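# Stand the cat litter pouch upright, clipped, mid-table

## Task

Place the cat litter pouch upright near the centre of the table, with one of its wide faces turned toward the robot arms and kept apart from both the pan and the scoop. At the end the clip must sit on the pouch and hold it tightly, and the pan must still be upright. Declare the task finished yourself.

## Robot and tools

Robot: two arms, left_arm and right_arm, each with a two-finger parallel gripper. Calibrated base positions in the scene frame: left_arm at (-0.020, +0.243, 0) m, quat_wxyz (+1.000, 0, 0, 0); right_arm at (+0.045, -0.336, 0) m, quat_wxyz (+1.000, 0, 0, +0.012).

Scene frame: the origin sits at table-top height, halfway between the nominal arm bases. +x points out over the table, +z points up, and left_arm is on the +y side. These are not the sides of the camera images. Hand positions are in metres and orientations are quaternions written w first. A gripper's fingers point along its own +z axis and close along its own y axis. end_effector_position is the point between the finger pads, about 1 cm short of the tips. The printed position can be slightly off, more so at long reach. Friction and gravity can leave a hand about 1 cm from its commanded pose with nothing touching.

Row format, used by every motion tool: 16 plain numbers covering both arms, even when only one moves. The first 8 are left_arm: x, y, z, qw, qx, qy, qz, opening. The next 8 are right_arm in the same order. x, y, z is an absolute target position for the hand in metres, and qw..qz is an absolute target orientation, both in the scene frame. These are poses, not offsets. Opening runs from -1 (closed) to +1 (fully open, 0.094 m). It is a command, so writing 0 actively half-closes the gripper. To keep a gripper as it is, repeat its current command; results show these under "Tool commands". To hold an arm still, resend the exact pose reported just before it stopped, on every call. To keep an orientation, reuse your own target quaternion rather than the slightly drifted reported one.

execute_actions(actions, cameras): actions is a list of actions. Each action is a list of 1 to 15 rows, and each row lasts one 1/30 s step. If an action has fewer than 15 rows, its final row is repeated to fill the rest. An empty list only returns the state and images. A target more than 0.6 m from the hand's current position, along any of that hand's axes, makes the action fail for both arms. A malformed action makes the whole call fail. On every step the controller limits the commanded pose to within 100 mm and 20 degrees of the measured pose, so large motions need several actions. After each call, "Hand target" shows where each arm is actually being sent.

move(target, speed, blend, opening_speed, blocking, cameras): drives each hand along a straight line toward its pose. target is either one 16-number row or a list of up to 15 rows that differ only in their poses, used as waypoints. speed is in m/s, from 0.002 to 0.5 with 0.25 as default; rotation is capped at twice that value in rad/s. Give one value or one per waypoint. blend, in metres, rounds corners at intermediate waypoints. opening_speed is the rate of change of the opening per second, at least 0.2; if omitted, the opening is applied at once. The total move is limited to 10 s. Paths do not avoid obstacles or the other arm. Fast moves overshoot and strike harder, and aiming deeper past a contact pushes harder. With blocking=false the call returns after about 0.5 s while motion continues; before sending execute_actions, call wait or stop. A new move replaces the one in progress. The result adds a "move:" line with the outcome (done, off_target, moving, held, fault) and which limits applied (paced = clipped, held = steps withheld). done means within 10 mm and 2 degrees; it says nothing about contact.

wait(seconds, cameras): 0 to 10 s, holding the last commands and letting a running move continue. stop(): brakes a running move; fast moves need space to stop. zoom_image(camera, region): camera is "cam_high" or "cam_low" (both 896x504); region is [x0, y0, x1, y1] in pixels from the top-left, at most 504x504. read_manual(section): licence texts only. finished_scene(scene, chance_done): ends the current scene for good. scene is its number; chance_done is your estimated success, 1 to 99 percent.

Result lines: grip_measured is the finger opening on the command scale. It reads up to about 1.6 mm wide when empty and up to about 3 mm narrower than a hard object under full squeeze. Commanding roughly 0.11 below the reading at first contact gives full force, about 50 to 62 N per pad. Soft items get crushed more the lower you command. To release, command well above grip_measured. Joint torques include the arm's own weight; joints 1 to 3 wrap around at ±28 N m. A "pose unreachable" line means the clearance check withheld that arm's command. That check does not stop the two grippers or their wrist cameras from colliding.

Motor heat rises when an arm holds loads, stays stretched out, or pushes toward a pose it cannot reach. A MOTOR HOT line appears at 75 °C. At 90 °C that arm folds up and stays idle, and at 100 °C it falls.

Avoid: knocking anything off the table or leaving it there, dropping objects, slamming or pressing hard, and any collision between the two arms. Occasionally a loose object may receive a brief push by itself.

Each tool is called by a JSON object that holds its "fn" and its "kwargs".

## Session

Scene 1 done. Now scene 2.

{"fn": "execute_actions", "kwargs": {"actions": []}}

{"fn": "zoom_image", "kwargs": {"camera": "cam_high", "region": [230, 130, 690, 450]}}

{"fn": "zoom_image", "kwargs": {"camera": "cam_low", "region": [120, 150, 620, 330]}}

Scene clock: 0.00 s.
left_arm: end_effector_position=(+0.1519, +0.5698, +0.2659) grip_measured=+1.000 end_effector_quat_wxyz=(+0.338, -0.338, +0.681, +0.554) | right_arm: end_effector_position=(+0.6353, -0.0179, +0.2438) grip_measured=+1.000 end_effector_quat_wxyz=(+0.546, -0.363, +0.743, -0.134)
Joint positions: left_arm=[0.766 1.104 0.682 0.213 -0.708 0.426 0.094] | right_arm=[0.557 2.307 2.156 -0.25 0.34 -0.554 0.094]
Joint velocities: left_arm=[-0.007 0.002 0.002 0.022 0.007 -0.037 0] | right_arm=[-0.002 -0.002 -0.007 -0.066 -0.007 -0.051 0]
Joint torques (N m): no reading
Motor temperatures (°C): left_arm=[29 30 33 29 28 30 28] | right_arm=[27 32 31 28 26 27 28]
Heat: left arm: 33 °C; right arm: 32 °C.
Hand target: left_arm +0.1513, +0.5695, +0.2713; +0.343, -0.341, +0.676, +0.555 | right_arm +0.6347, -0.0183, +0.2517; +0.552, -0.358, +0.742, -0.131
Tool commands: left_gripper/opening=+1.0 right_gripper/opening=+1.0

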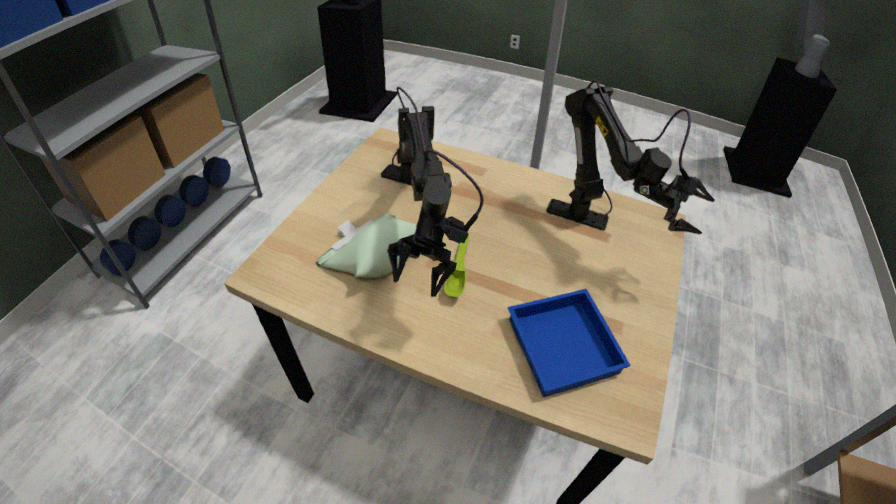

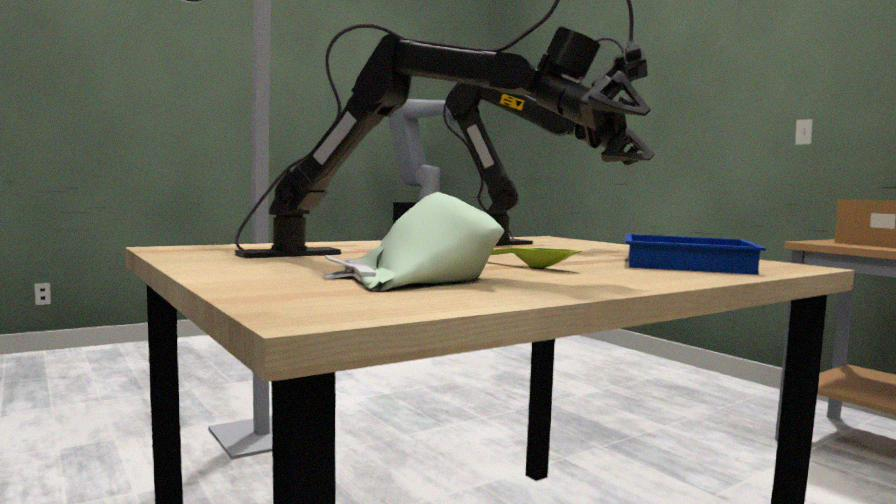

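Scaled by 1.096.

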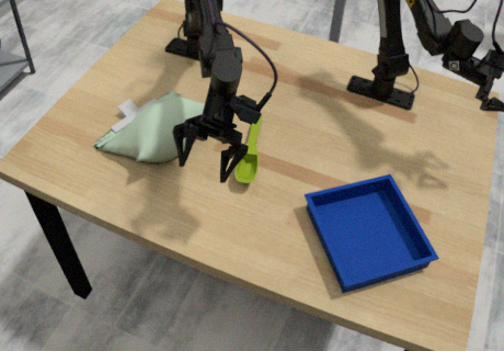

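Scaled by 1.008.

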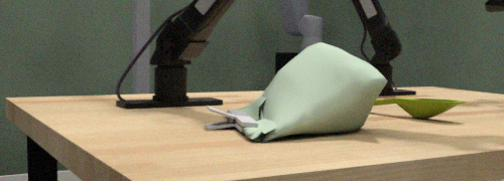

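{"fn": "move", "kwargs": {"target": [0.1519, 0.5698, 0.2659, 0.338, -0.338, 0.681, 0.554, 1.0, 0.22, -0.22, 0.32, 0.2126, -0.6744, 0.6744, -0.2126, 0.2], "speed": 0.25}}

{"fn": "zoom_image", "kwargs": {"camera": "cam_high", "region": [290, 190, 490, 310]}}

{"fn": "zoom_image", "kwargs": {"camera": "cam_low", "region": [300, 170, 600, 310]}}

Scene clock: 3.60 s.
left_arm: end_effector_position=(+0.1519, +0.5698, +0.2659) grip_measured=+1.000 end_effector_quat_wxyz=(+0.337, -0.338, +0.682, +0.554) | right_arm: end_effector_position=(+0.2180, -0.2108, +0.3227) grip_measured=+0.202 end_effector_quat_wxyz=(-0.277, +0.677, -0.656, +0.186)
Joint positions: left_arm=[0.766 1.104 0.682 0.213 -0.708 0.427 0.094] | right_arm=[0.981 1.092 1.588 -1.551 0.465 -0.723 0.056]
Joint velocities: left_arm=[0.002 -0.007 0.002 0.037 -0.022 -0.081 0] | right_arm=[0.007 -0.012 -0.002 -0.037 0.022 0.007 -0.001]
Joint torques (N m): left_arm=[0.17 -2.61 7.34 1.94 -0.07 -0.01] | right_arm=[0.39 -1.01 4.04 0.89 0.26 0.15]
Motor temperatures (°C): left_arm=[29 30 34 30 28 30 28] | right_arm=[27 34 32 29 26 27 28]
Heat: left arm: 34 °C; right arm: 34 °C.
Hand target: left_arm +0.1519, +0.5698, +0.2659; +0.338, -0.338, +0.681, +0.554 | right_arm +0.2163, -0.2129, +0.3184; -0.269, +0.677, -0.659, +0.188
Off the commanded pose: left_arm 0.000 m, 0 deg | right_arm 0.010 m, 8 deg.
joint sent to its limit (right arm) — joint 4 (wrist pitch), lower limit. The joint targets are off in position and orientation.
move: off_target (right_arm)

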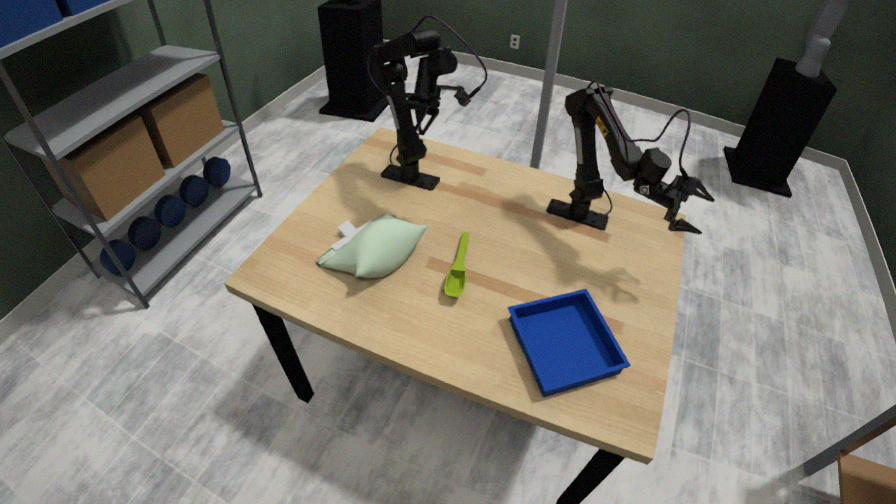

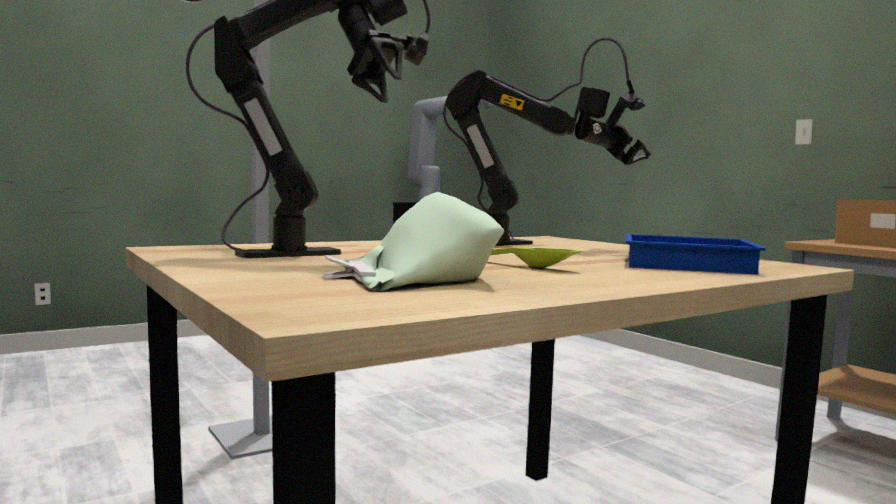

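Scaled by 2.520.

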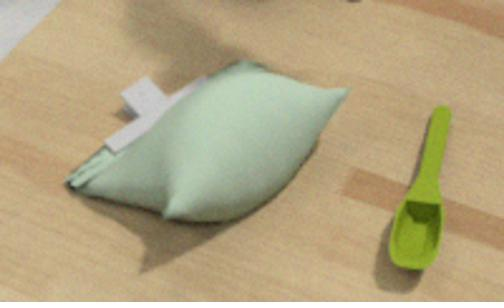

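Scaled by 1.680.

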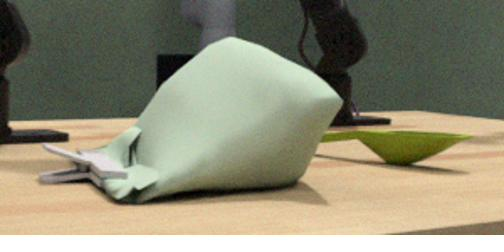

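{"fn": "zoom_image", "kwargs": {"camera": "cam_low", "region": [470, 220, 610, 290]}}

{"fn": "zoom_image", "kwargs": {"camera": "cam_high", "region": [430, 215, 490, 310]}}

Scaled by 3.600.

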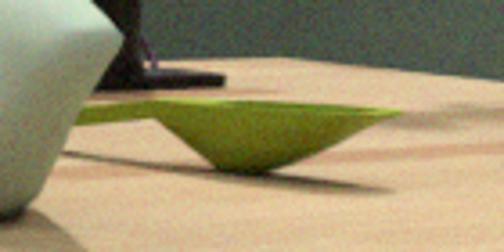

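Scaled by 5.305.

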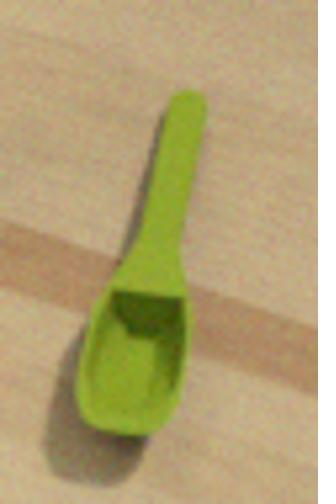

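{"fn": "move", "kwargs": {"target": [0.31, -0.025, 0.14, 0.0, -0.1236, 0.9923, 0.0, 0.1, 0.24, -0.36, 0.32, 0.2094, -0.6642, 0.6641, -0.2774, 0.2], "speed": 0.3}}

{"fn": "zoom_image", "kwargs": {"camera": "cam_high", "region": [400, 190, 520, 310]}}

Scene clock: 12.00 s.
left_arm: end_effector_position=(+0.2952, -0.0236, +0.1429) grip_measured=+0.101 end_effector_quat_wxyz=(-0.006, -0.141, +0.990, +0.009) | right_arm: end_effector_position=(+0.2421, -0.3638, +0.3253) grip_measured=+0.202 end_effector_quat_wxyz=(-0.209, +0.663, -0.657, +0.292)
Joint positions: left_arm=[-0.705 2.185 2.172 -1.58 -0.003 -0.989 0.052] | right_arm=[-0.15 0.912 1.479 -1.403 0.022 -1.715 0.056]
Joint velocities: left_arm=[-0.017 -0.017 0.002 0.007 -0.022 -0.037 -0.001] | right_arm=[-0.002 -0.002 -0.032 -0.007 -0.007 0.051 0.001]
Joint torques (N m): left_arm=[-0.05 -9.51 7.94 0.31 0 0.05] | right_arm=[-1.05 -0.16 3.97 1.41 -0.23 0]
Motor temperatures (°C): left_arm=[29 31 36 31 28 30 28] | right_arm=[27 34 32 30 26 27 28]
Heat: left arm: 36 °C; right arm: 34 °C.
Hand target: left_arm +0.2971, -0.0262, +0.1428; -0.006, -0.139, +0.990, +0.008 | right_arm +0.2411, -0.3626, +0.3221; -0.213, +0.662, -0.659, +0.287
Off the commanded pose: left_arm 0.015 m, 2 deg | right_arm 0.007 m, 2 deg.
joint sent to its limit (left arm) — joint 4 (wrist pitch), lower limit. The joint targets are off in position, not in orientation.
move: off_target (left_arm)

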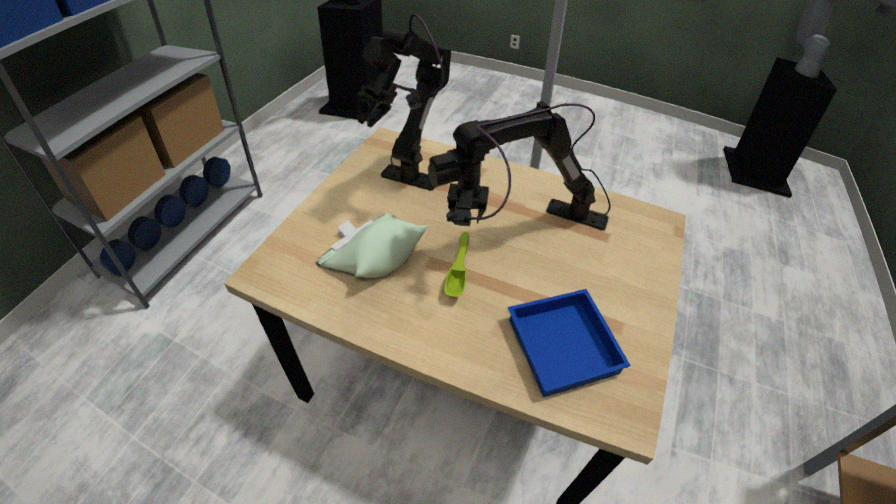

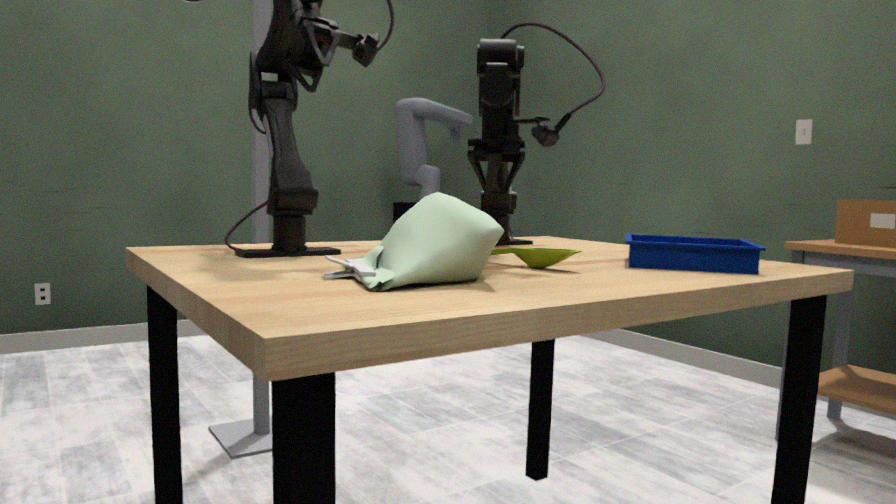

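Scaled by 4.200.

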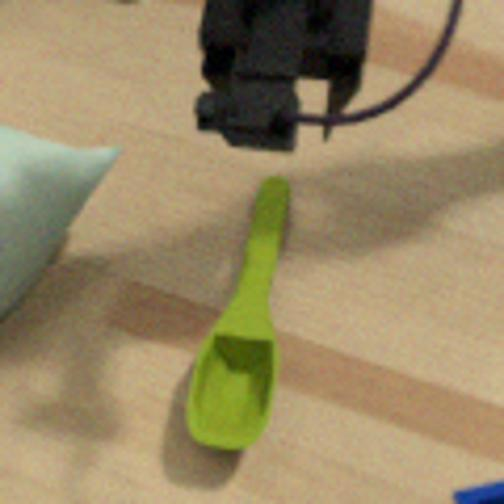

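{"fn": "execute_actions", "kwargs": {"actions": []}}

Scene clock: 12.90 s.
left_arm: end_effector_position=(+0.2952, -0.0236, +0.1429) grip_measured=+0.101 end_effector_quat_wxyz=(-0.006, -0.141, +0.990, +0.009) | right_arm: end_effector_position=(+0.2422, -0.3637, +0.3253) grip_measured=+0.202 end_effector_quat_wxyz=(-0.210, +0.663, -0.656, +0.292)
Joint positions: left_arm=[-0.705 2.185 2.172 -1.58 -0.003 -0.989 0.052] | right_arm=[-0.15 0.912 1.479 -1.403 0.021 -1.716 0.056]
Joint velocities: left_arm=[0.017 -0.007 0.012 -0.007 -0.007 -0.125 0.001] | right_arm=[0.002 0.002 0.017 0.037 0.022 0.037 -0.001]
Joint torques (N m): left_arm=[-0.01 -9.55 7.95 0.26 -0.01 0.1] | right_arm=[-1.03 -0.31 3.96 1.39 -0.2 -0.04]
Motor temperatures (°C): left_arm=[29 31 36 31 28 30 28] | right_arm=[27 34 32 30 26 27 28]
Heat: left arm: 36 °C; right arm: 34 °C.
Hand target: left_arm +0.2971, -0.0262, +0.1428; -0.006, -0.138, +0.990, +0.008 | right_arm +0.2411, -0.3626, +0.3221; -0.213, +0.662, -0.659, +0.287
Tool commands: left_gripper/opening=+0.1 right_gripper/opening=+0.2
Off the commanded pose: left_arm 0.015 m, 2 deg | right_arm 0.007 m, 2 deg.

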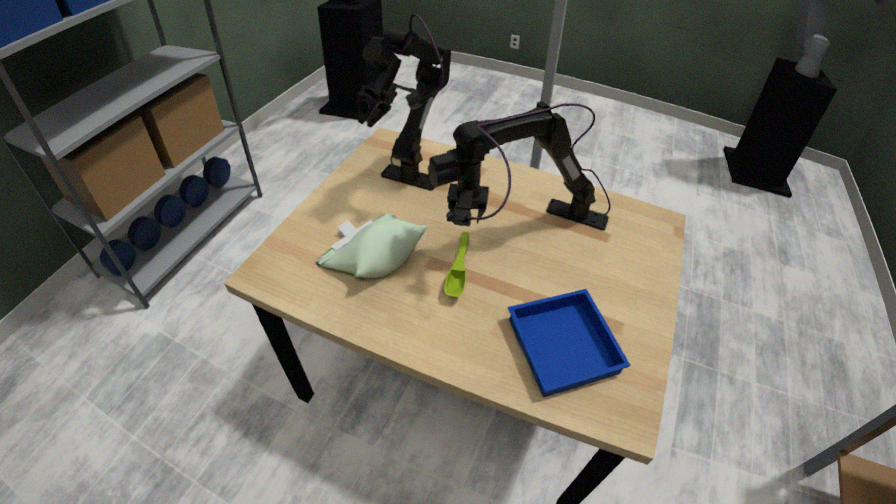

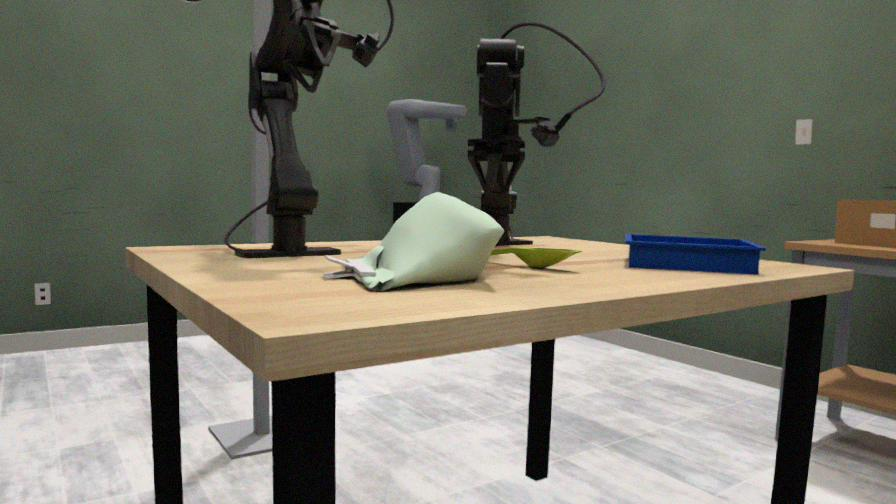

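{"fn": "move", "kwargs": {"target": [[0.31, -0.025, 0.09, 0, -0.1236, 0.9923, 0, 0.1, 0.24, -0.36, 0.32, 0.2094, -0.6642, 0.6641, -0.2774, 0.2], [0.31, -0.025, 0.055, 0, -0.1236, 0.9923, 0, 0.1, 0.24, -0.36, 0.32, 0.2094, -0.6642, 0.6641, -0.2774, 0.2]], "speed": 0.08}}

{"fn": "zoom_image", "kwargs": {"camera": "cam_high", "region": [380, 160, 580, 320]}}

{"fn": "zoom_image", "kwargs": {"camera": "cam_low", "region": [400, 160, 640, 300]}}

Scene clock: 15.10 s.
left_arm: end_effector_position=(+0.3079, -0.0258, +0.0596) grip_measured=+0.101 end_effector_quat_wxyz=(+0.001, -0.124, +0.992, -0.001) | right_arm: end_effector_position=(+0.2424, -0.3627, +0.3254) grip_measured=+0.202 end_effector_quat_wxyz=(-0.212, +0.661, -0.659, +0.291)
Joint positions: left_arm=[-0.689 2.185 1.84 -1.223 0 -0.936 0.052] | right_arm=[-0.145 0.912 1.479 -1.403 0.021 -1.704 0.056]
Joint velocities: left_arm=[0.007 -0.007 -0.012 -0.037 -0.022 0.051 0.001] | right_arm=[-0.012 -0.002 -0.027 -0.051 -0.066 -0.007 -0.001]
Joint torques (N m): left_arm=[0.43 -10.24 5.38 0.52 0.01 0.07] | right_arm=[0.55 0.94 4.74 1.2 -0.1 0.16]
Motor temperatures (°C): left_arm=[29 32 36 31 28 30 28] | right_arm=[27 34 32 30 26 27 28]
Heat: left arm: 36 °C; right arm: 34 °C.
Hand target: left_arm +0.3091, -0.0246, +0.0548; +0.000, -0.123, +0.992, +0.000 | right_arm +0.2401, -0.3600, +0.3201; -0.209, +0.663, -0.663, +0.277
Off the commanded pose: left_arm 0.005 m, 0 deg | right_arm 0.007 m, 2 deg.
move: done

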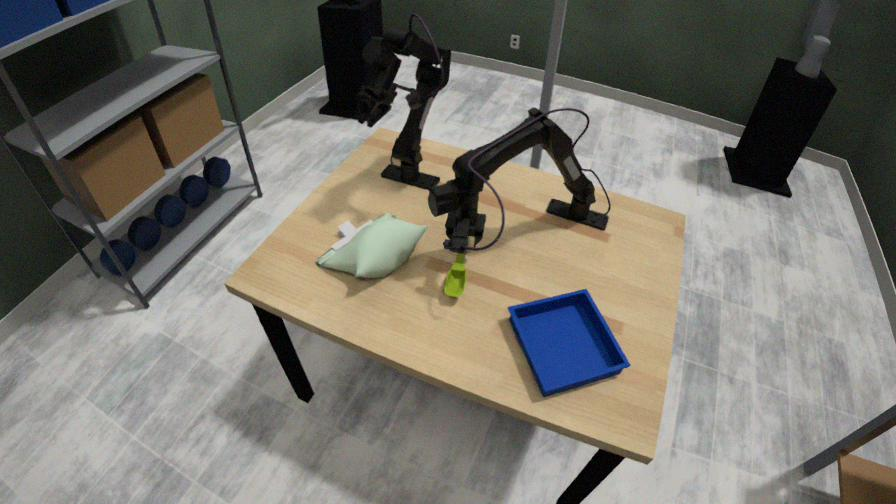

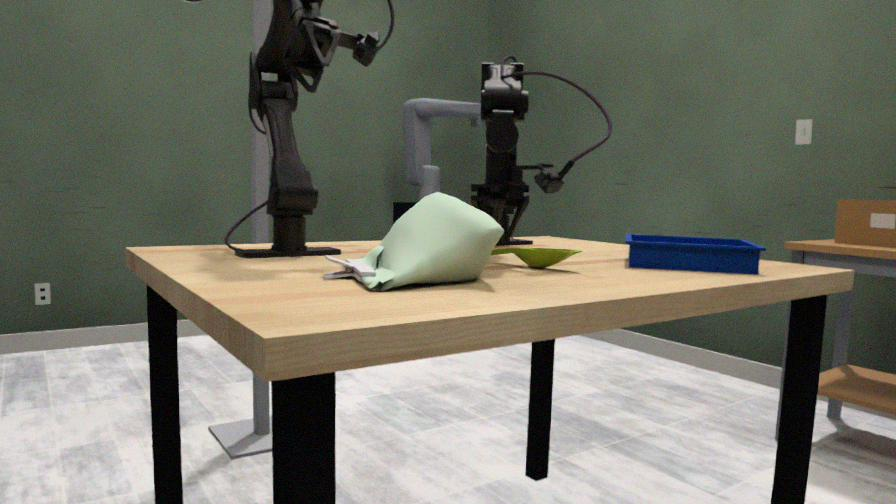

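Scaled by 2.520.

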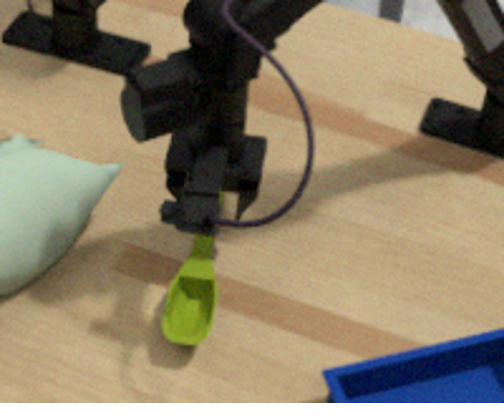

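Scaled by 2.100.

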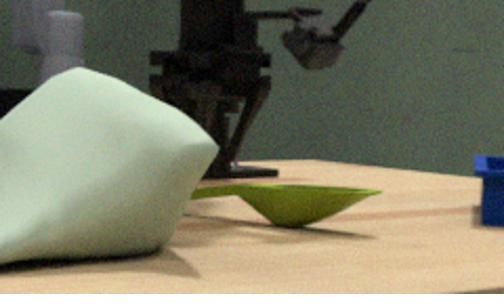

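{"fn": "move", "kwargs": {"target": [0.31, -0.025, 0.030, 0, -0.1236, 0.9923, 0, 0.1, 0.24, -0.36, 0.32, 0.2094, -0.6642, 0.6641, -0.2774, 0.2], "speed": 0.05, "cameras": []}}

{"fn": "move", "kwargs": {"target": [0.31, -0.025, 0.030, 0, -0.1236, 0.9923, 0, -0.5, 0.24, -0.36, 0.32, 0.2094, -0.6642, 0.6641, -0.2774, 0.2], "speed": 0.05, "opening_speed": 0.5}}

{"fn": "zoom_image", "kwargs": {"camera": "cam_high", "region": [380, 160, 580, 320]}}

Scene clock: 16.37 s.
left_arm: end_effector_position=(+0.3095, -0.0271, +0.0409) grip_measured=+0.101 end_effector_quat_wxyz=(+0.006, -0.124, +0.992, -0.006) | right_arm: end_effector_position=(+0.2424, -0.3627, +0.3254) grip_measured=+0.202 end_effector_quat_wxyz=(-0.212, +0.661, -0.659, +0.291)
Joint positions: left_arm=[-0.689 2.19 1.773 -1.136 0 -0.936 0.052] | right_arm=[-0.145 0.912 1.479 -1.403 0.021 -1.704 0.056]
Joint velocities: left_arm=[0.002 -0.002 -0.012 -0.007 -0.022 0.022 0] | right_arm=[0.002 0.007 -0.012 -0.007 -0.022 -0.037 0]
Joint torques (N m): left_arm=[0.51 -9.32 5.38 0.58 -0.04 0.04] | right_arm=[0.59 1.2 4.68 1.16 -0.11 0.16]
Motor temperatures (°C): left_arm=[29 32 36 31 28 30 28] | right_arm=[27 34 32 30 26 27 28]
Heat: left arm: 36 °C; right arm: 34 °C.
Hand target: left_arm +0.3095, -0.0247, +0.0301; +0.000, -0.124, +0.992, +0.000 | right_arm +0.2401, -0.3600, +0.3200; -0.209, +0.663, -0.663, +0.277
Off the commanded pose: left_arm 0.011 m, 1 deg | right_arm 0.007 m, 2 deg.
move: off_target (left_arm)
No camera images: "cameras" was empty.

Scene clock: 17.77 s.
left_arm: end_effector_position=(+0.3096, -0.0272, +0.0409) grip_measured=-0.499 end_effector_quat_wxyz=(+0.006, -0.124, +0.992, -0.007) | right_arm: end_effector_position=(+0.2424, -0.3627, +0.3254) grip_measured=+0.202 end_effector_quat_wxyz=(-0.212, +0.661, -0.659, +0.291)
Joint positions: left_arm=[-0.689 2.19 1.773 -1.136 0 -0.936 0.024] | right_arm=[-0.145 0.912 1.479 -1.403 0.021 -1.704 0.056]
Joint velocities: left_arm=[0.007 -0.007 0.002 0.066 0.051 -0.007 0] | right_arm=[-0.002 -0.002 0.022 -0.051 0.007 -0.022 0.001]
Joint torques (N m): left_arm=[0.4 -9.1 5.57 0.6 -0.07 0.04] | right_arm=[0.75 0.87 4.66 1.17 -0.1 0.13]
Motor temperatures (°C): left_arm=[29 33 36 31 28 30 28] | right_arm=[27 33 32 30 26 27 28]
Heat: left arm: 36 °C; right arm: 33 °C.
Hand target: left_arm +0.3098, -0.0249, +0.0302; +0.000, -0.124, +0.992, +0.000 | right_arm +0.2401, -0.3600, +0.3200; -0.209, +0.663, -0.663, +0.277
Off the commanded pose: left_arm 0.011 m, 1 deg | right_arm 0.007 m, 2 deg.
move: off_target (left_arm)

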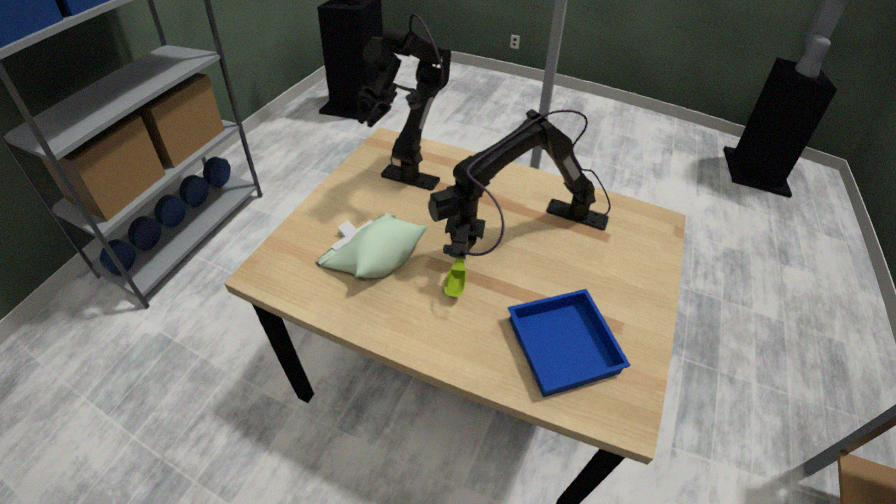

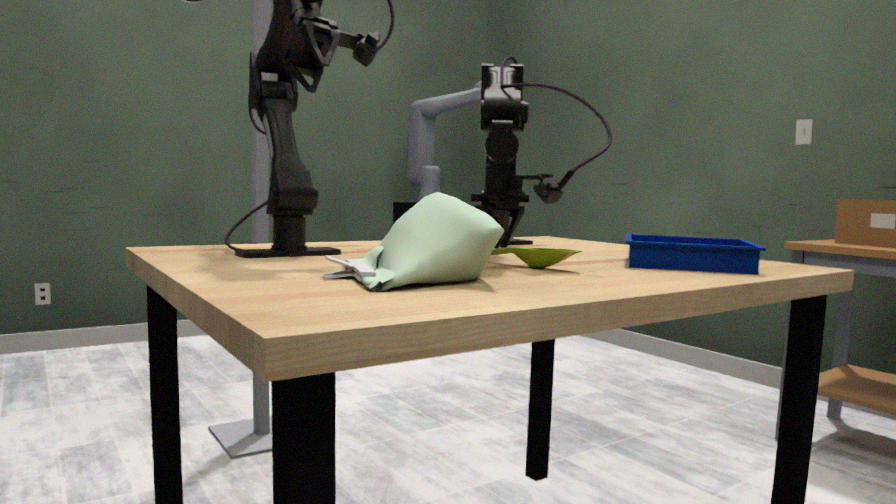

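Scaled by 2.520.

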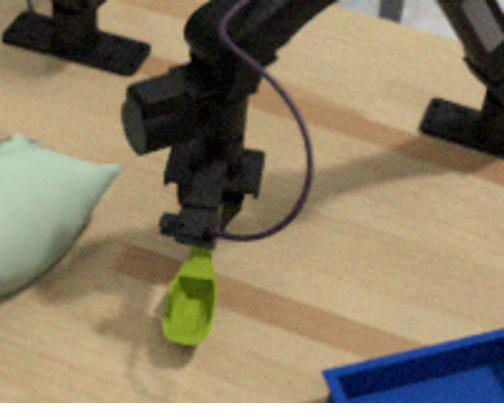

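{"fn": "move", "kwargs": {"target": [0.31, -0.025, 0.021, 0, -0.1236, 0.9923, 0, -0.4, 0.24, -0.36, 0.32, 0.2094, -0.6642, 0.6641, -0.2774, 0.2], "speed": 0.05, "cameras": []}}

{"fn": "move", "kwargs": {"target": [0.31, -0.025, 0.021, 0, -0.1236, 0.9923, 0, -0.85, 0.24, -0.36, 0.32, 0.2094, -0.6642, 0.6641, -0.2774, 0.2], "speed": 0.05, "opening_speed": 0.4}}

{"fn": "zoom_image", "kwargs": {"camera": "cam_high", "region": [380, 160, 580, 320]}}

{"fn": "zoom_image", "kwargs": {"camera": "cam_low", "region": [400, 160, 640, 300]}}

Scene clock: 18.93 s.
left_arm: end_effector_position=(+0.3098, -0.0279, +0.0320) grip_measured=-0.401 end_effector_quat_wxyz=(+0.006, -0.124, +0.992, -0.008) | right_arm: end_effector_position=(+0.2424, -0.3627, +0.3254) grip_measured=+0.202 end_effector_quat_wxyz=(-0.212, +0.661, -0.659, +0.291)
Joint positions: left_arm=[-0.689 2.198 1.751 -1.104 0.002 -0.936 0.028] | right_arm=[-0.145 0.912 1.479 -1.403 0.021 -1.704 0.056]
Joint velocities: left_arm=[0.007 -0.002 0.012 0.022 0.007 -0.081 -0.001] | right_arm=[-0.012 -0.017 -0.032 -0.051 -0.095 -0.037 0]
Joint torques (N m): left_arm=[0.24 -9.24 5.61 0.58 -0.03 0.07] | right_arm=[0.83 0.87 4.6 1.22 -0.14 0.1]
Motor temperatures (°C): left_arm=[29 33 36 31 28 30 28] | right_arm=[27 33 32 30 26 27 28]
Heat: left arm: 36 °C; right arm: 33 °C.
Hand target: left_arm +0.3096, -0.0248, +0.0212; +0.000, -0.124, +0.992, +0.000 | right_arm +0.2401, -0.3600, +0.3200; -0.209, +0.663, -0.663, +0.277
Off the commanded pose: left_arm 0.011 m, 1 deg | right_arm 0.007 m, 2 deg.
move: off_target (left_arm)
No camera images: "cameras" was empty.

Scene clock: 20.27 s.
left_arm: end_effector_position=(+0.3101, -0.0281, +0.0320) grip_measured=-0.814 end_effector_quat_wxyz=(+0.006, -0.123, +0.992, -0.008) | right_arm: end_effector_position=(+0.2424, -0.3627, +0.3254) grip_measured=+0.202 end_effector_quat_wxyz=(-0.212, +0.661, -0.659, +0.291)
Joint positions: left_arm=[-0.689 2.198 1.751 -1.103 0.002 -0.936 0.009] | right_arm=[-0.145 0.912 1.479 -1.403 0.021 -1.704 0.056]
Joint velocities: left_arm=[0.012 -0.017 -0.007 -0.037 -0.022 -0.007 0] | right_arm=[-0.007 0.012 -0.007 0.022 0.022 0.051 0.002]
Joint torques (N m): left_arm=[0.21 -9.32 5.46 0.55 0 0.05] | right_arm=[0.61 0.98 4.67 1.21 -0.08 0.15]
Motor temperatures (°C): left_arm=[29 33 36 31 28 30 28] | right_arm=[27 33 32 30 26 27 28]
Heat: left arm: 36 °C; right arm: 33 °C.
Hand target: left_arm +0.3098, -0.0248, +0.0213; +0.000, -0.124, +0.992, +0.000 | right_arm +0.2401, -0.3600, +0.3200; -0.209, +0.663, -0.663, +0.277
Off the commanded pose: left_arm 0.011 m, 1 deg | right_arm 0.007 m, 2 deg.
move: off_target (left_arm)

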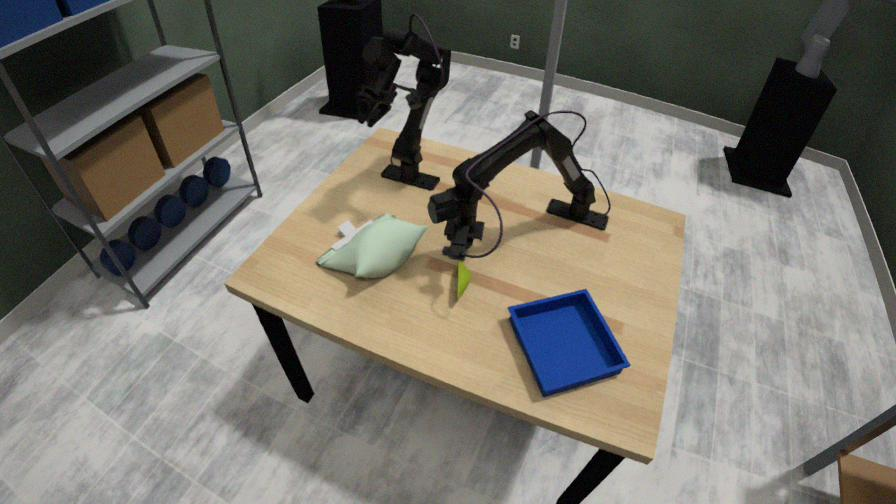

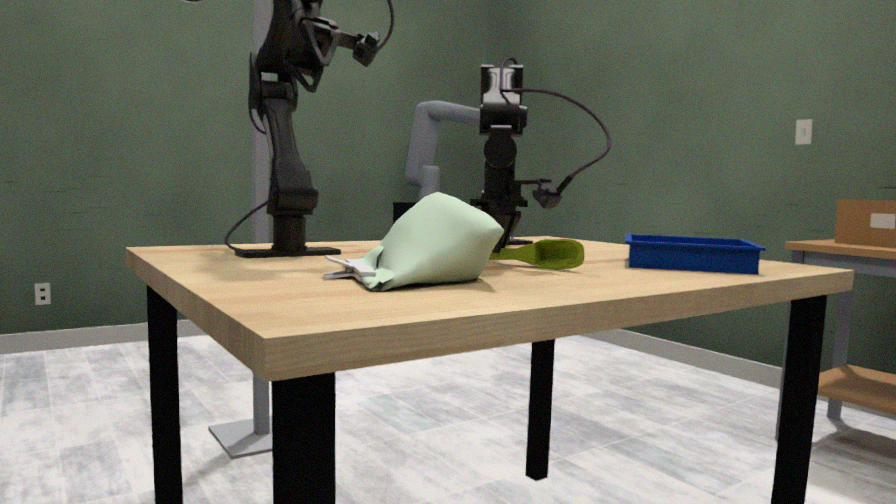

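Scaled by 2.520.

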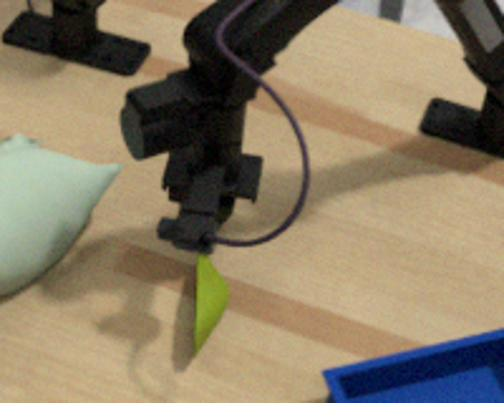

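Scaled by 2.100.

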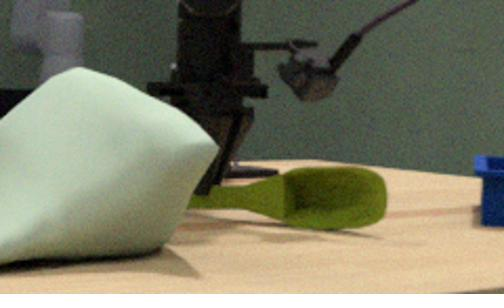

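{"fn": "move", "kwargs": {"target": [0.31, -0.025, 0.021, 0, -0.1236, 0.9923, 0, -1.0, 0.24, -0.36, 0.32, 0.2094, -0.6642, 0.6641, -0.2774, 0.2], "speed": 0.05, "opening_speed": 0.3, "cameras": []}}

{"fn": "move", "kwargs": {"target": [0.305, -0.02, 0.085, 0, -0.1236, 0.9923, 0, -1.0, 0.24, -0.36, 0.32, 0.2094, -0.6642, 0.6641, -0.2774, 0.2], "speed": 0.06}}

{"fn": "zoom_image", "kwargs": {"camera": "cam_low", "region": [400, 160, 640, 300]}}

Scene clock: 21.90 s.
left_arm: end_effector_position=(+0.3101, -0.0281, +0.0320) grip_measured=-0.816 end_effector_quat_wxyz=(+0.006, -0.123, +0.992, -0.008) | right_arm: end_effector_position=(+0.2424, -0.3627, +0.3253) grip_measured=+0.202 end_effector_quat_wxyz=(-0.212, +0.661, -0.659, +0.291)
Joint positions: left_arm=[-0.689 2.198 1.751 -1.103 0.002 -0.936 0.009] | right_arm=[-0.145 0.912 1.479 -1.403 0.021 -1.704 0.056]
Joint velocities: left_arm=[0.002 -0.027 0.002 0.037 0.066 0.022 0] | right_arm=[-0.022 0.007 0.012 0.022 -0.037 -0.022 -0.001]
Joint torques (N m): left_arm=[0.29 -9.37 5.3 0.53 -0.03 0.06] | right_arm=[0.72 0.8 4.72 1.25 -0.11 0.14]
Motor temperatures (°C): left_arm=[29 34 36 31 28 30 28] | right_arm=[27 33 33 30 26 27 28]
Heat: left arm: 36 °C; right arm: 33 °C.
Hand target: left_arm +0.3097, -0.0248, +0.0213; +0.000, -0.124, +0.992, +0.000 | right_arm +0.2400, -0.3600, +0.3200; -0.209, +0.663, -0.663, +0.277
Off the commanded pose: left_arm 0.011 m, 1 deg | right_arm 0.006 m, 2 deg.
move: off_target (left_arm)
No camera images: "cameras" was empty.

Scene clock: 23.63 s.
left_arm: end_effector_position=(+0.2992, -0.0192, +0.0642) grip_measured=-0.816 end_effector_quat_wxyz=(-0.018, -0.123, +0.992, +0.017) | right_arm: end_effector_position=(+0.2424, -0.3627, +0.3253) grip_measured=+0.202 end_effector_quat_wxyz=(-0.212, +0.661, -0.659, +0.291)
Joint positions: left_arm=[-0.689 2.192 1.869 -1.297 0.002 -0.935 0.009] | right_arm=[-0.145 0.912 1.479 -1.403 0.021 -1.704 0.056]
Joint velocities: left_arm=[0.007 0.012 -0.022 0.022 0.022 0.051 -0.001] | right_arm=[0.012 -0.002 -0.002 -0.007 0.022 0.051 0.001]
Joint torques (N m): left_arm=[0.5 -13.61 8.21 0.25 -0.07 0.05] | right_arm=[0.75 1.01 4.67 1.18 -0.11 0.11]
Motor temperatures (°C): left_arm=[29 35 36 31 28 30 28] | right_arm=[27 33 33 31 26 27 28]
Heat: left arm: 36 °C; right arm: 33 °C.
Hand target: left_arm +0.3051, -0.0201, +0.0848; +0.000, -0.124, +0.992, +0.000 | right_arm +0.2400, -0.3600, +0.3200; -0.209, +0.663, -0.663, +0.277
Off the commanded pose: left_arm 0.022 m, 3 deg | right_arm 0.006 m, 2 deg.
move: off_target (left_arm)

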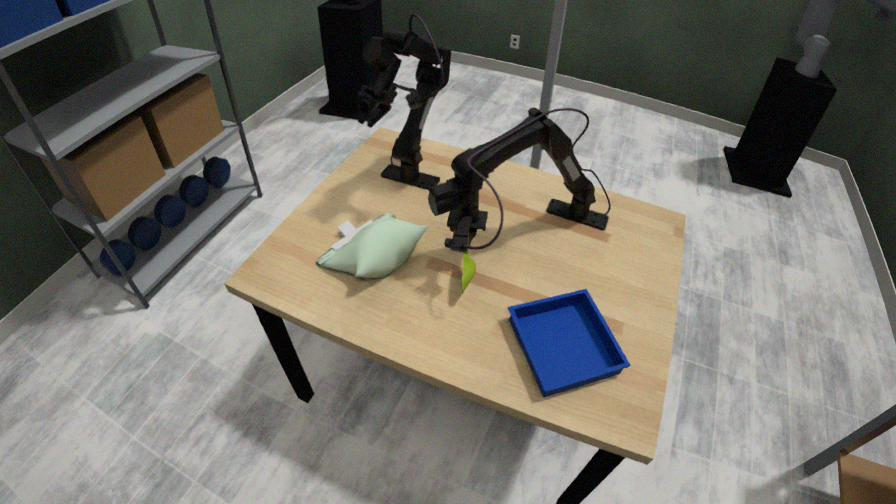

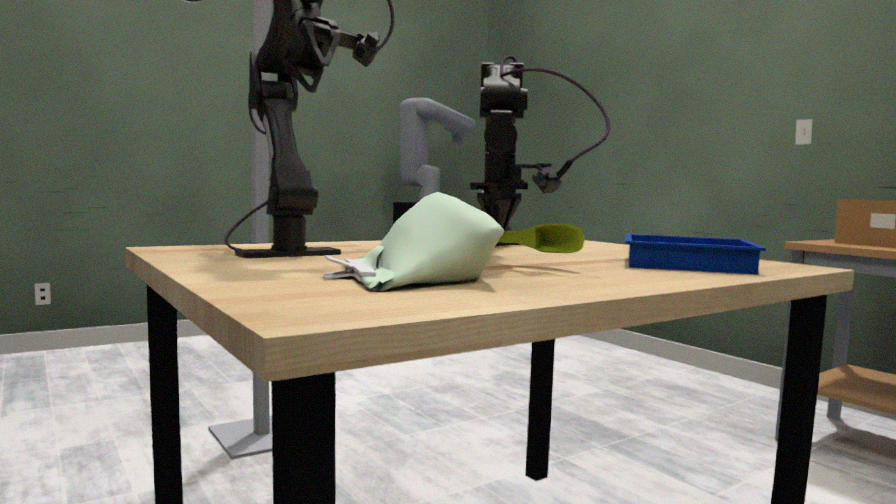

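Scaled by 2.100.

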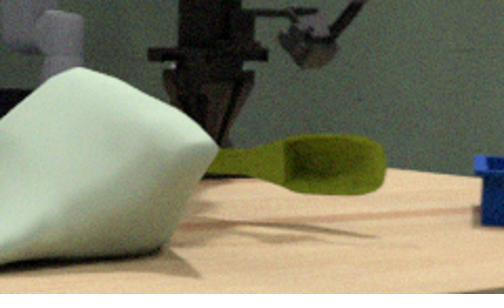

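{"fn": "move", "kwargs": {"target": [[0.27, 0.05, 0.13, 0, -0.105, 0.9945, 0, -1.0, 0.24, -0.36, 0.32, 0.2094, -0.6642, 0.6641, -0.2774, 0.2], [0.19, 0.18, 0.15, 0, -0.07, 0.9975, 0, -1.0, 0.24, -0.36, 0.32, 0.2094, -0.6642, 0.6641, -0.2774, 0.2], [0.13, 0.31, 0.15, 0, -0.03, 0.9995, 0, -1.0, 0.24, -0.36, 0.32, 0.2094, -0.6642, 0.6641, -0.2774, 0.2], [0.10, 0.42, 0.13, 0, 0, 1, 0, -1.0, 0.24, -0.36, 0.32, 0.2094, -0.6642, 0.6641, -0.2774, 0.2]], "speed": 0.12, "blend": 0.03}}

{"fn": "zoom_image", "kwargs": {"camera": "cam_high", "region": [400, 100, 700, 300]}}

{"fn": "zoom_image", "kwargs": {"camera": "cam_low", "region": [400, 160, 640, 300]}}

Scene clock: 28.83 s.
left_arm: end_effector_position=(+0.1015, +0.4088, +0.1270) grip_measured=-0.816 end_effector_quat_wxyz=(-0.003, +0.000, +1.000, -0.028) | right_arm: end_effector_position=(+0.2424, -0.3627, +0.3253) grip_measured=+0.202 end_effector_quat_wxyz=(-0.212, +0.661, -0.659, +0.291)
Joint positions: left_arm=[0.959 1.364 1.116 -1.372 0.028 0.959 0.009] | right_arm=[-0.145 0.912 1.479 -1.403 0.021 -1.704 0.056]
Joint velocities: left_arm=[0.007 -0.027 -0.012 -0.037 0.022 0.007 0] | right_arm=[0.002 0.007 -0.002 0.051 -0.066 -0.022 0]
Joint torques (N m): left_arm=[0.32 -3.19 8.58 0.44 0.18 0.05] | right_arm=[0.83 0.91 4.55 1.23 -0.08 0.11]
Motor temperatures (°C): left_arm=[29 34 36 30 28 30 29] | right_arm=[27 33 33 31 26 27 28]
Heat: left arm: 36 °C; right arm: 33 °C.
Hand target: left_arm +0.1087, +0.4158, +0.1324; +0.014, +0.000, +1.000, -0.018 | right_arm +0.2400, -0.3600, +0.3200; -0.209, +0.663, -0.663, +0.277
Off the commanded pose: left_arm 0.012 m, 3 deg | right_arm 0.006 m, 2 deg.
move: off_target (left_arm)

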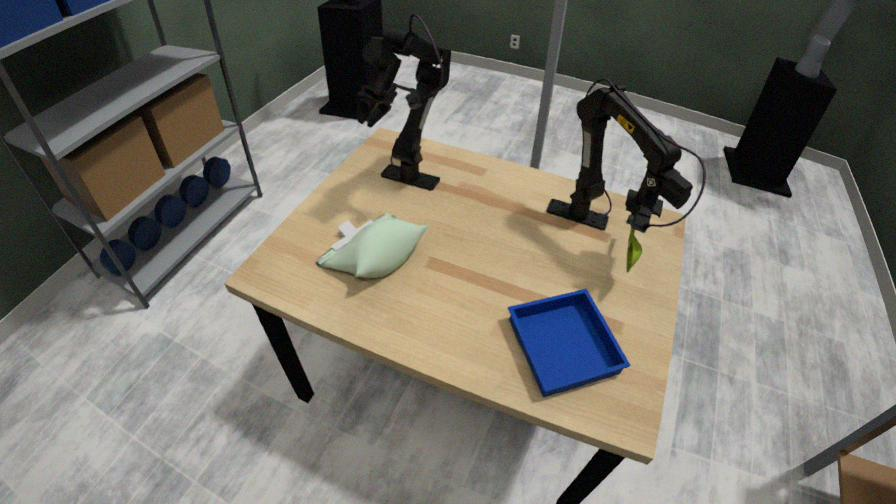

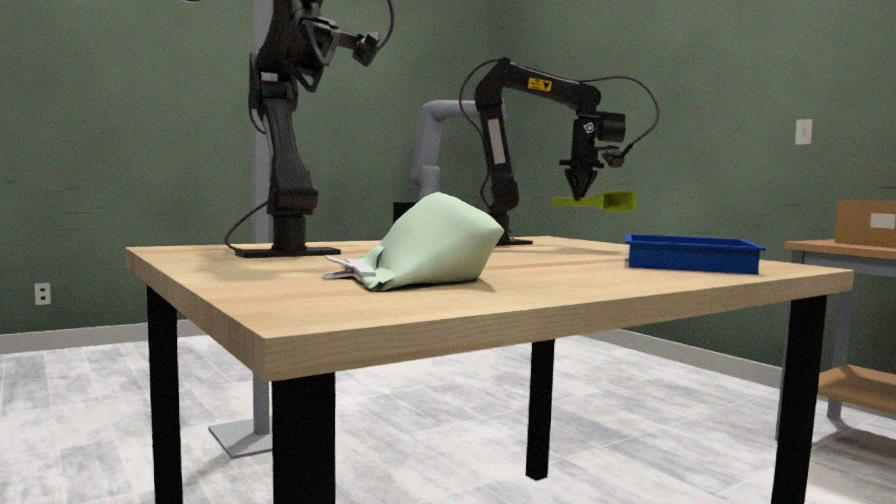

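Scaled by 1.680.

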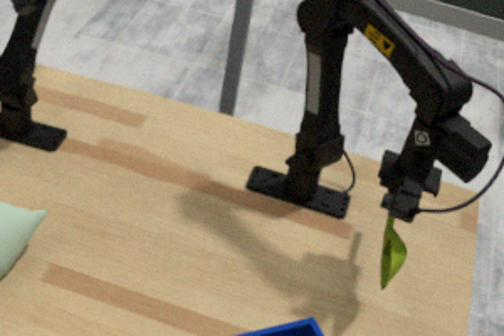

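Scaled by 2.100.

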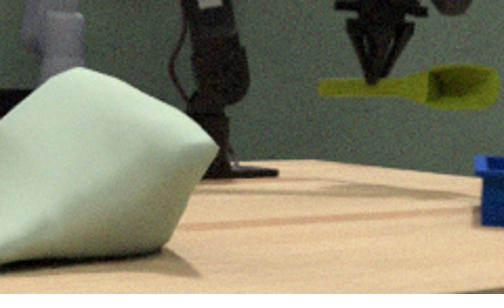

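{"fn": "move", "kwargs": {"target": [[0.105, 0.42, 0.08, 0, 0, 1, 0, -1.0, 0.24, -0.36, 0.32, 0.2094, -0.6642, 0.6641, -0.2774, 0.2], [0.105, 0.42, 0.04, 0, 0, 1, 0, -1.0, 0.24, -0.36, 0.32, 0.2094, -0.6642, 0.6641, -0.2774, 0.2]], "speed": [0.1, 0.05]}}

{"fn": "zoom_image", "kwargs": {"camera": "cam_low", "region": [440, 140, 680, 280]}}

Scene clock: 30.93 s.
left_arm: end_effector_position=(+0.1031, +0.4198, +0.0429) grip_measured=-0.816 end_effector_quat_wxyz=(+0.000, +0.000, +1.000, +0.000) | right_arm: end_effector_position=(+0.2424, -0.3627, +0.3253) grip_measured=+0.202 end_effector_quat_wxyz=(-0.212, +0.661, -0.659, +0.291)
Joint positions: left_arm=[0.959 1.416 0.819 -0.973 -0.001 0.959 0.009] | right_arm=[-0.145 0.912 1.479 -1.403 0.021 -1.704 0.056]
Joint velocities: left_arm=[-0.002 0.012 -0.027 0.051 -0.007 0.11 0] | right_arm=[-0.007 0.007 -0.017 -0.037 -0.066 -0.007 0.001]
Joint torques (N m): left_arm=[-0.44 -3.3 5.2 0.6 -0.01 -0.08] | right_arm=[0.69 0.92 4.85 1.2 -0.09 0.15]
Motor temperatures (°C): left_arm=[29 34 36 30 28 30 29] | right_arm=[27 33 33 31 26 27 28]
Heat: left arm: 36 °C; right arm: 33 °C.
Hand target: left_arm +0.1044, +0.4191, +0.0396; +0.000, +0.001, +1.000, +0.000 | right_arm +0.2400, -0.3600, +0.3200; -0.209, +0.663, -0.663, +0.277
Off the commanded pose: left_arm 0.003 m, 0 deg | right_arm 0.006 m, 2 deg.
move: done

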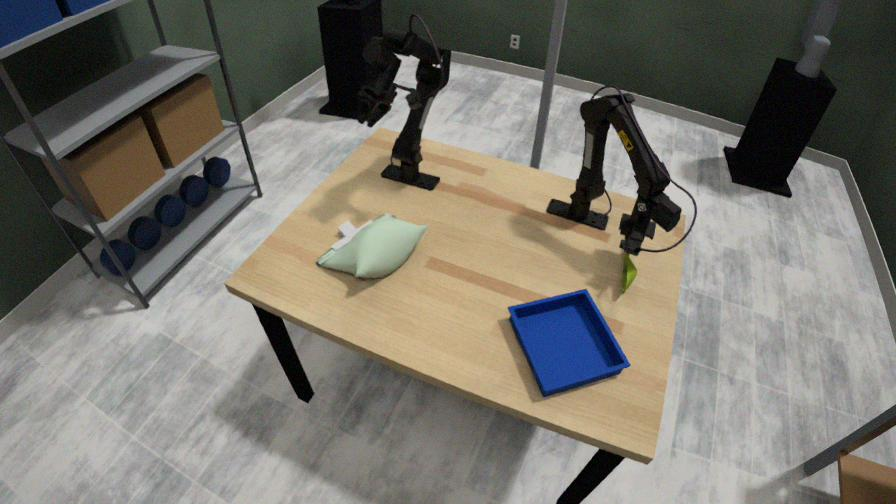

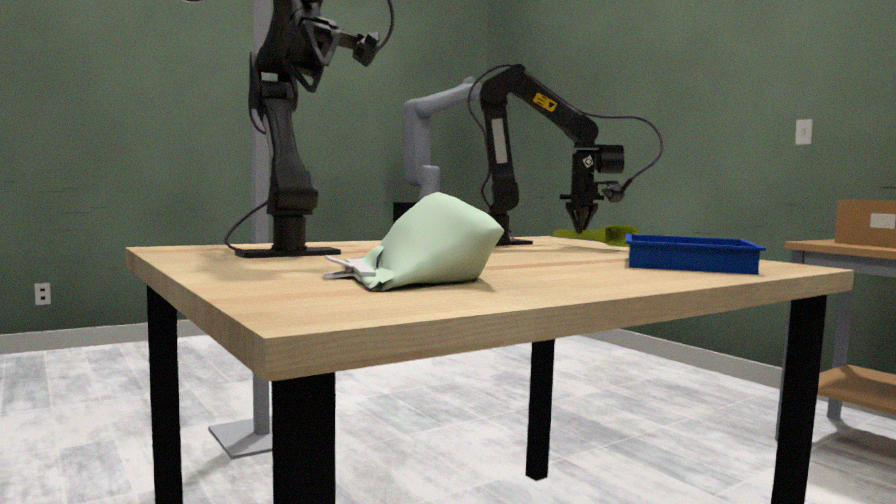

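Scaled by 2.100.

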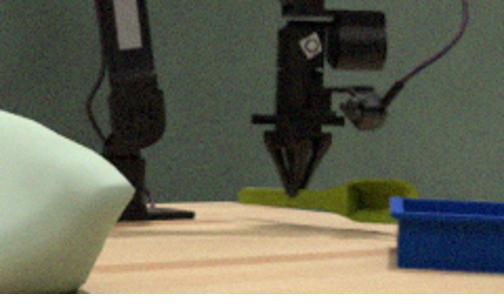

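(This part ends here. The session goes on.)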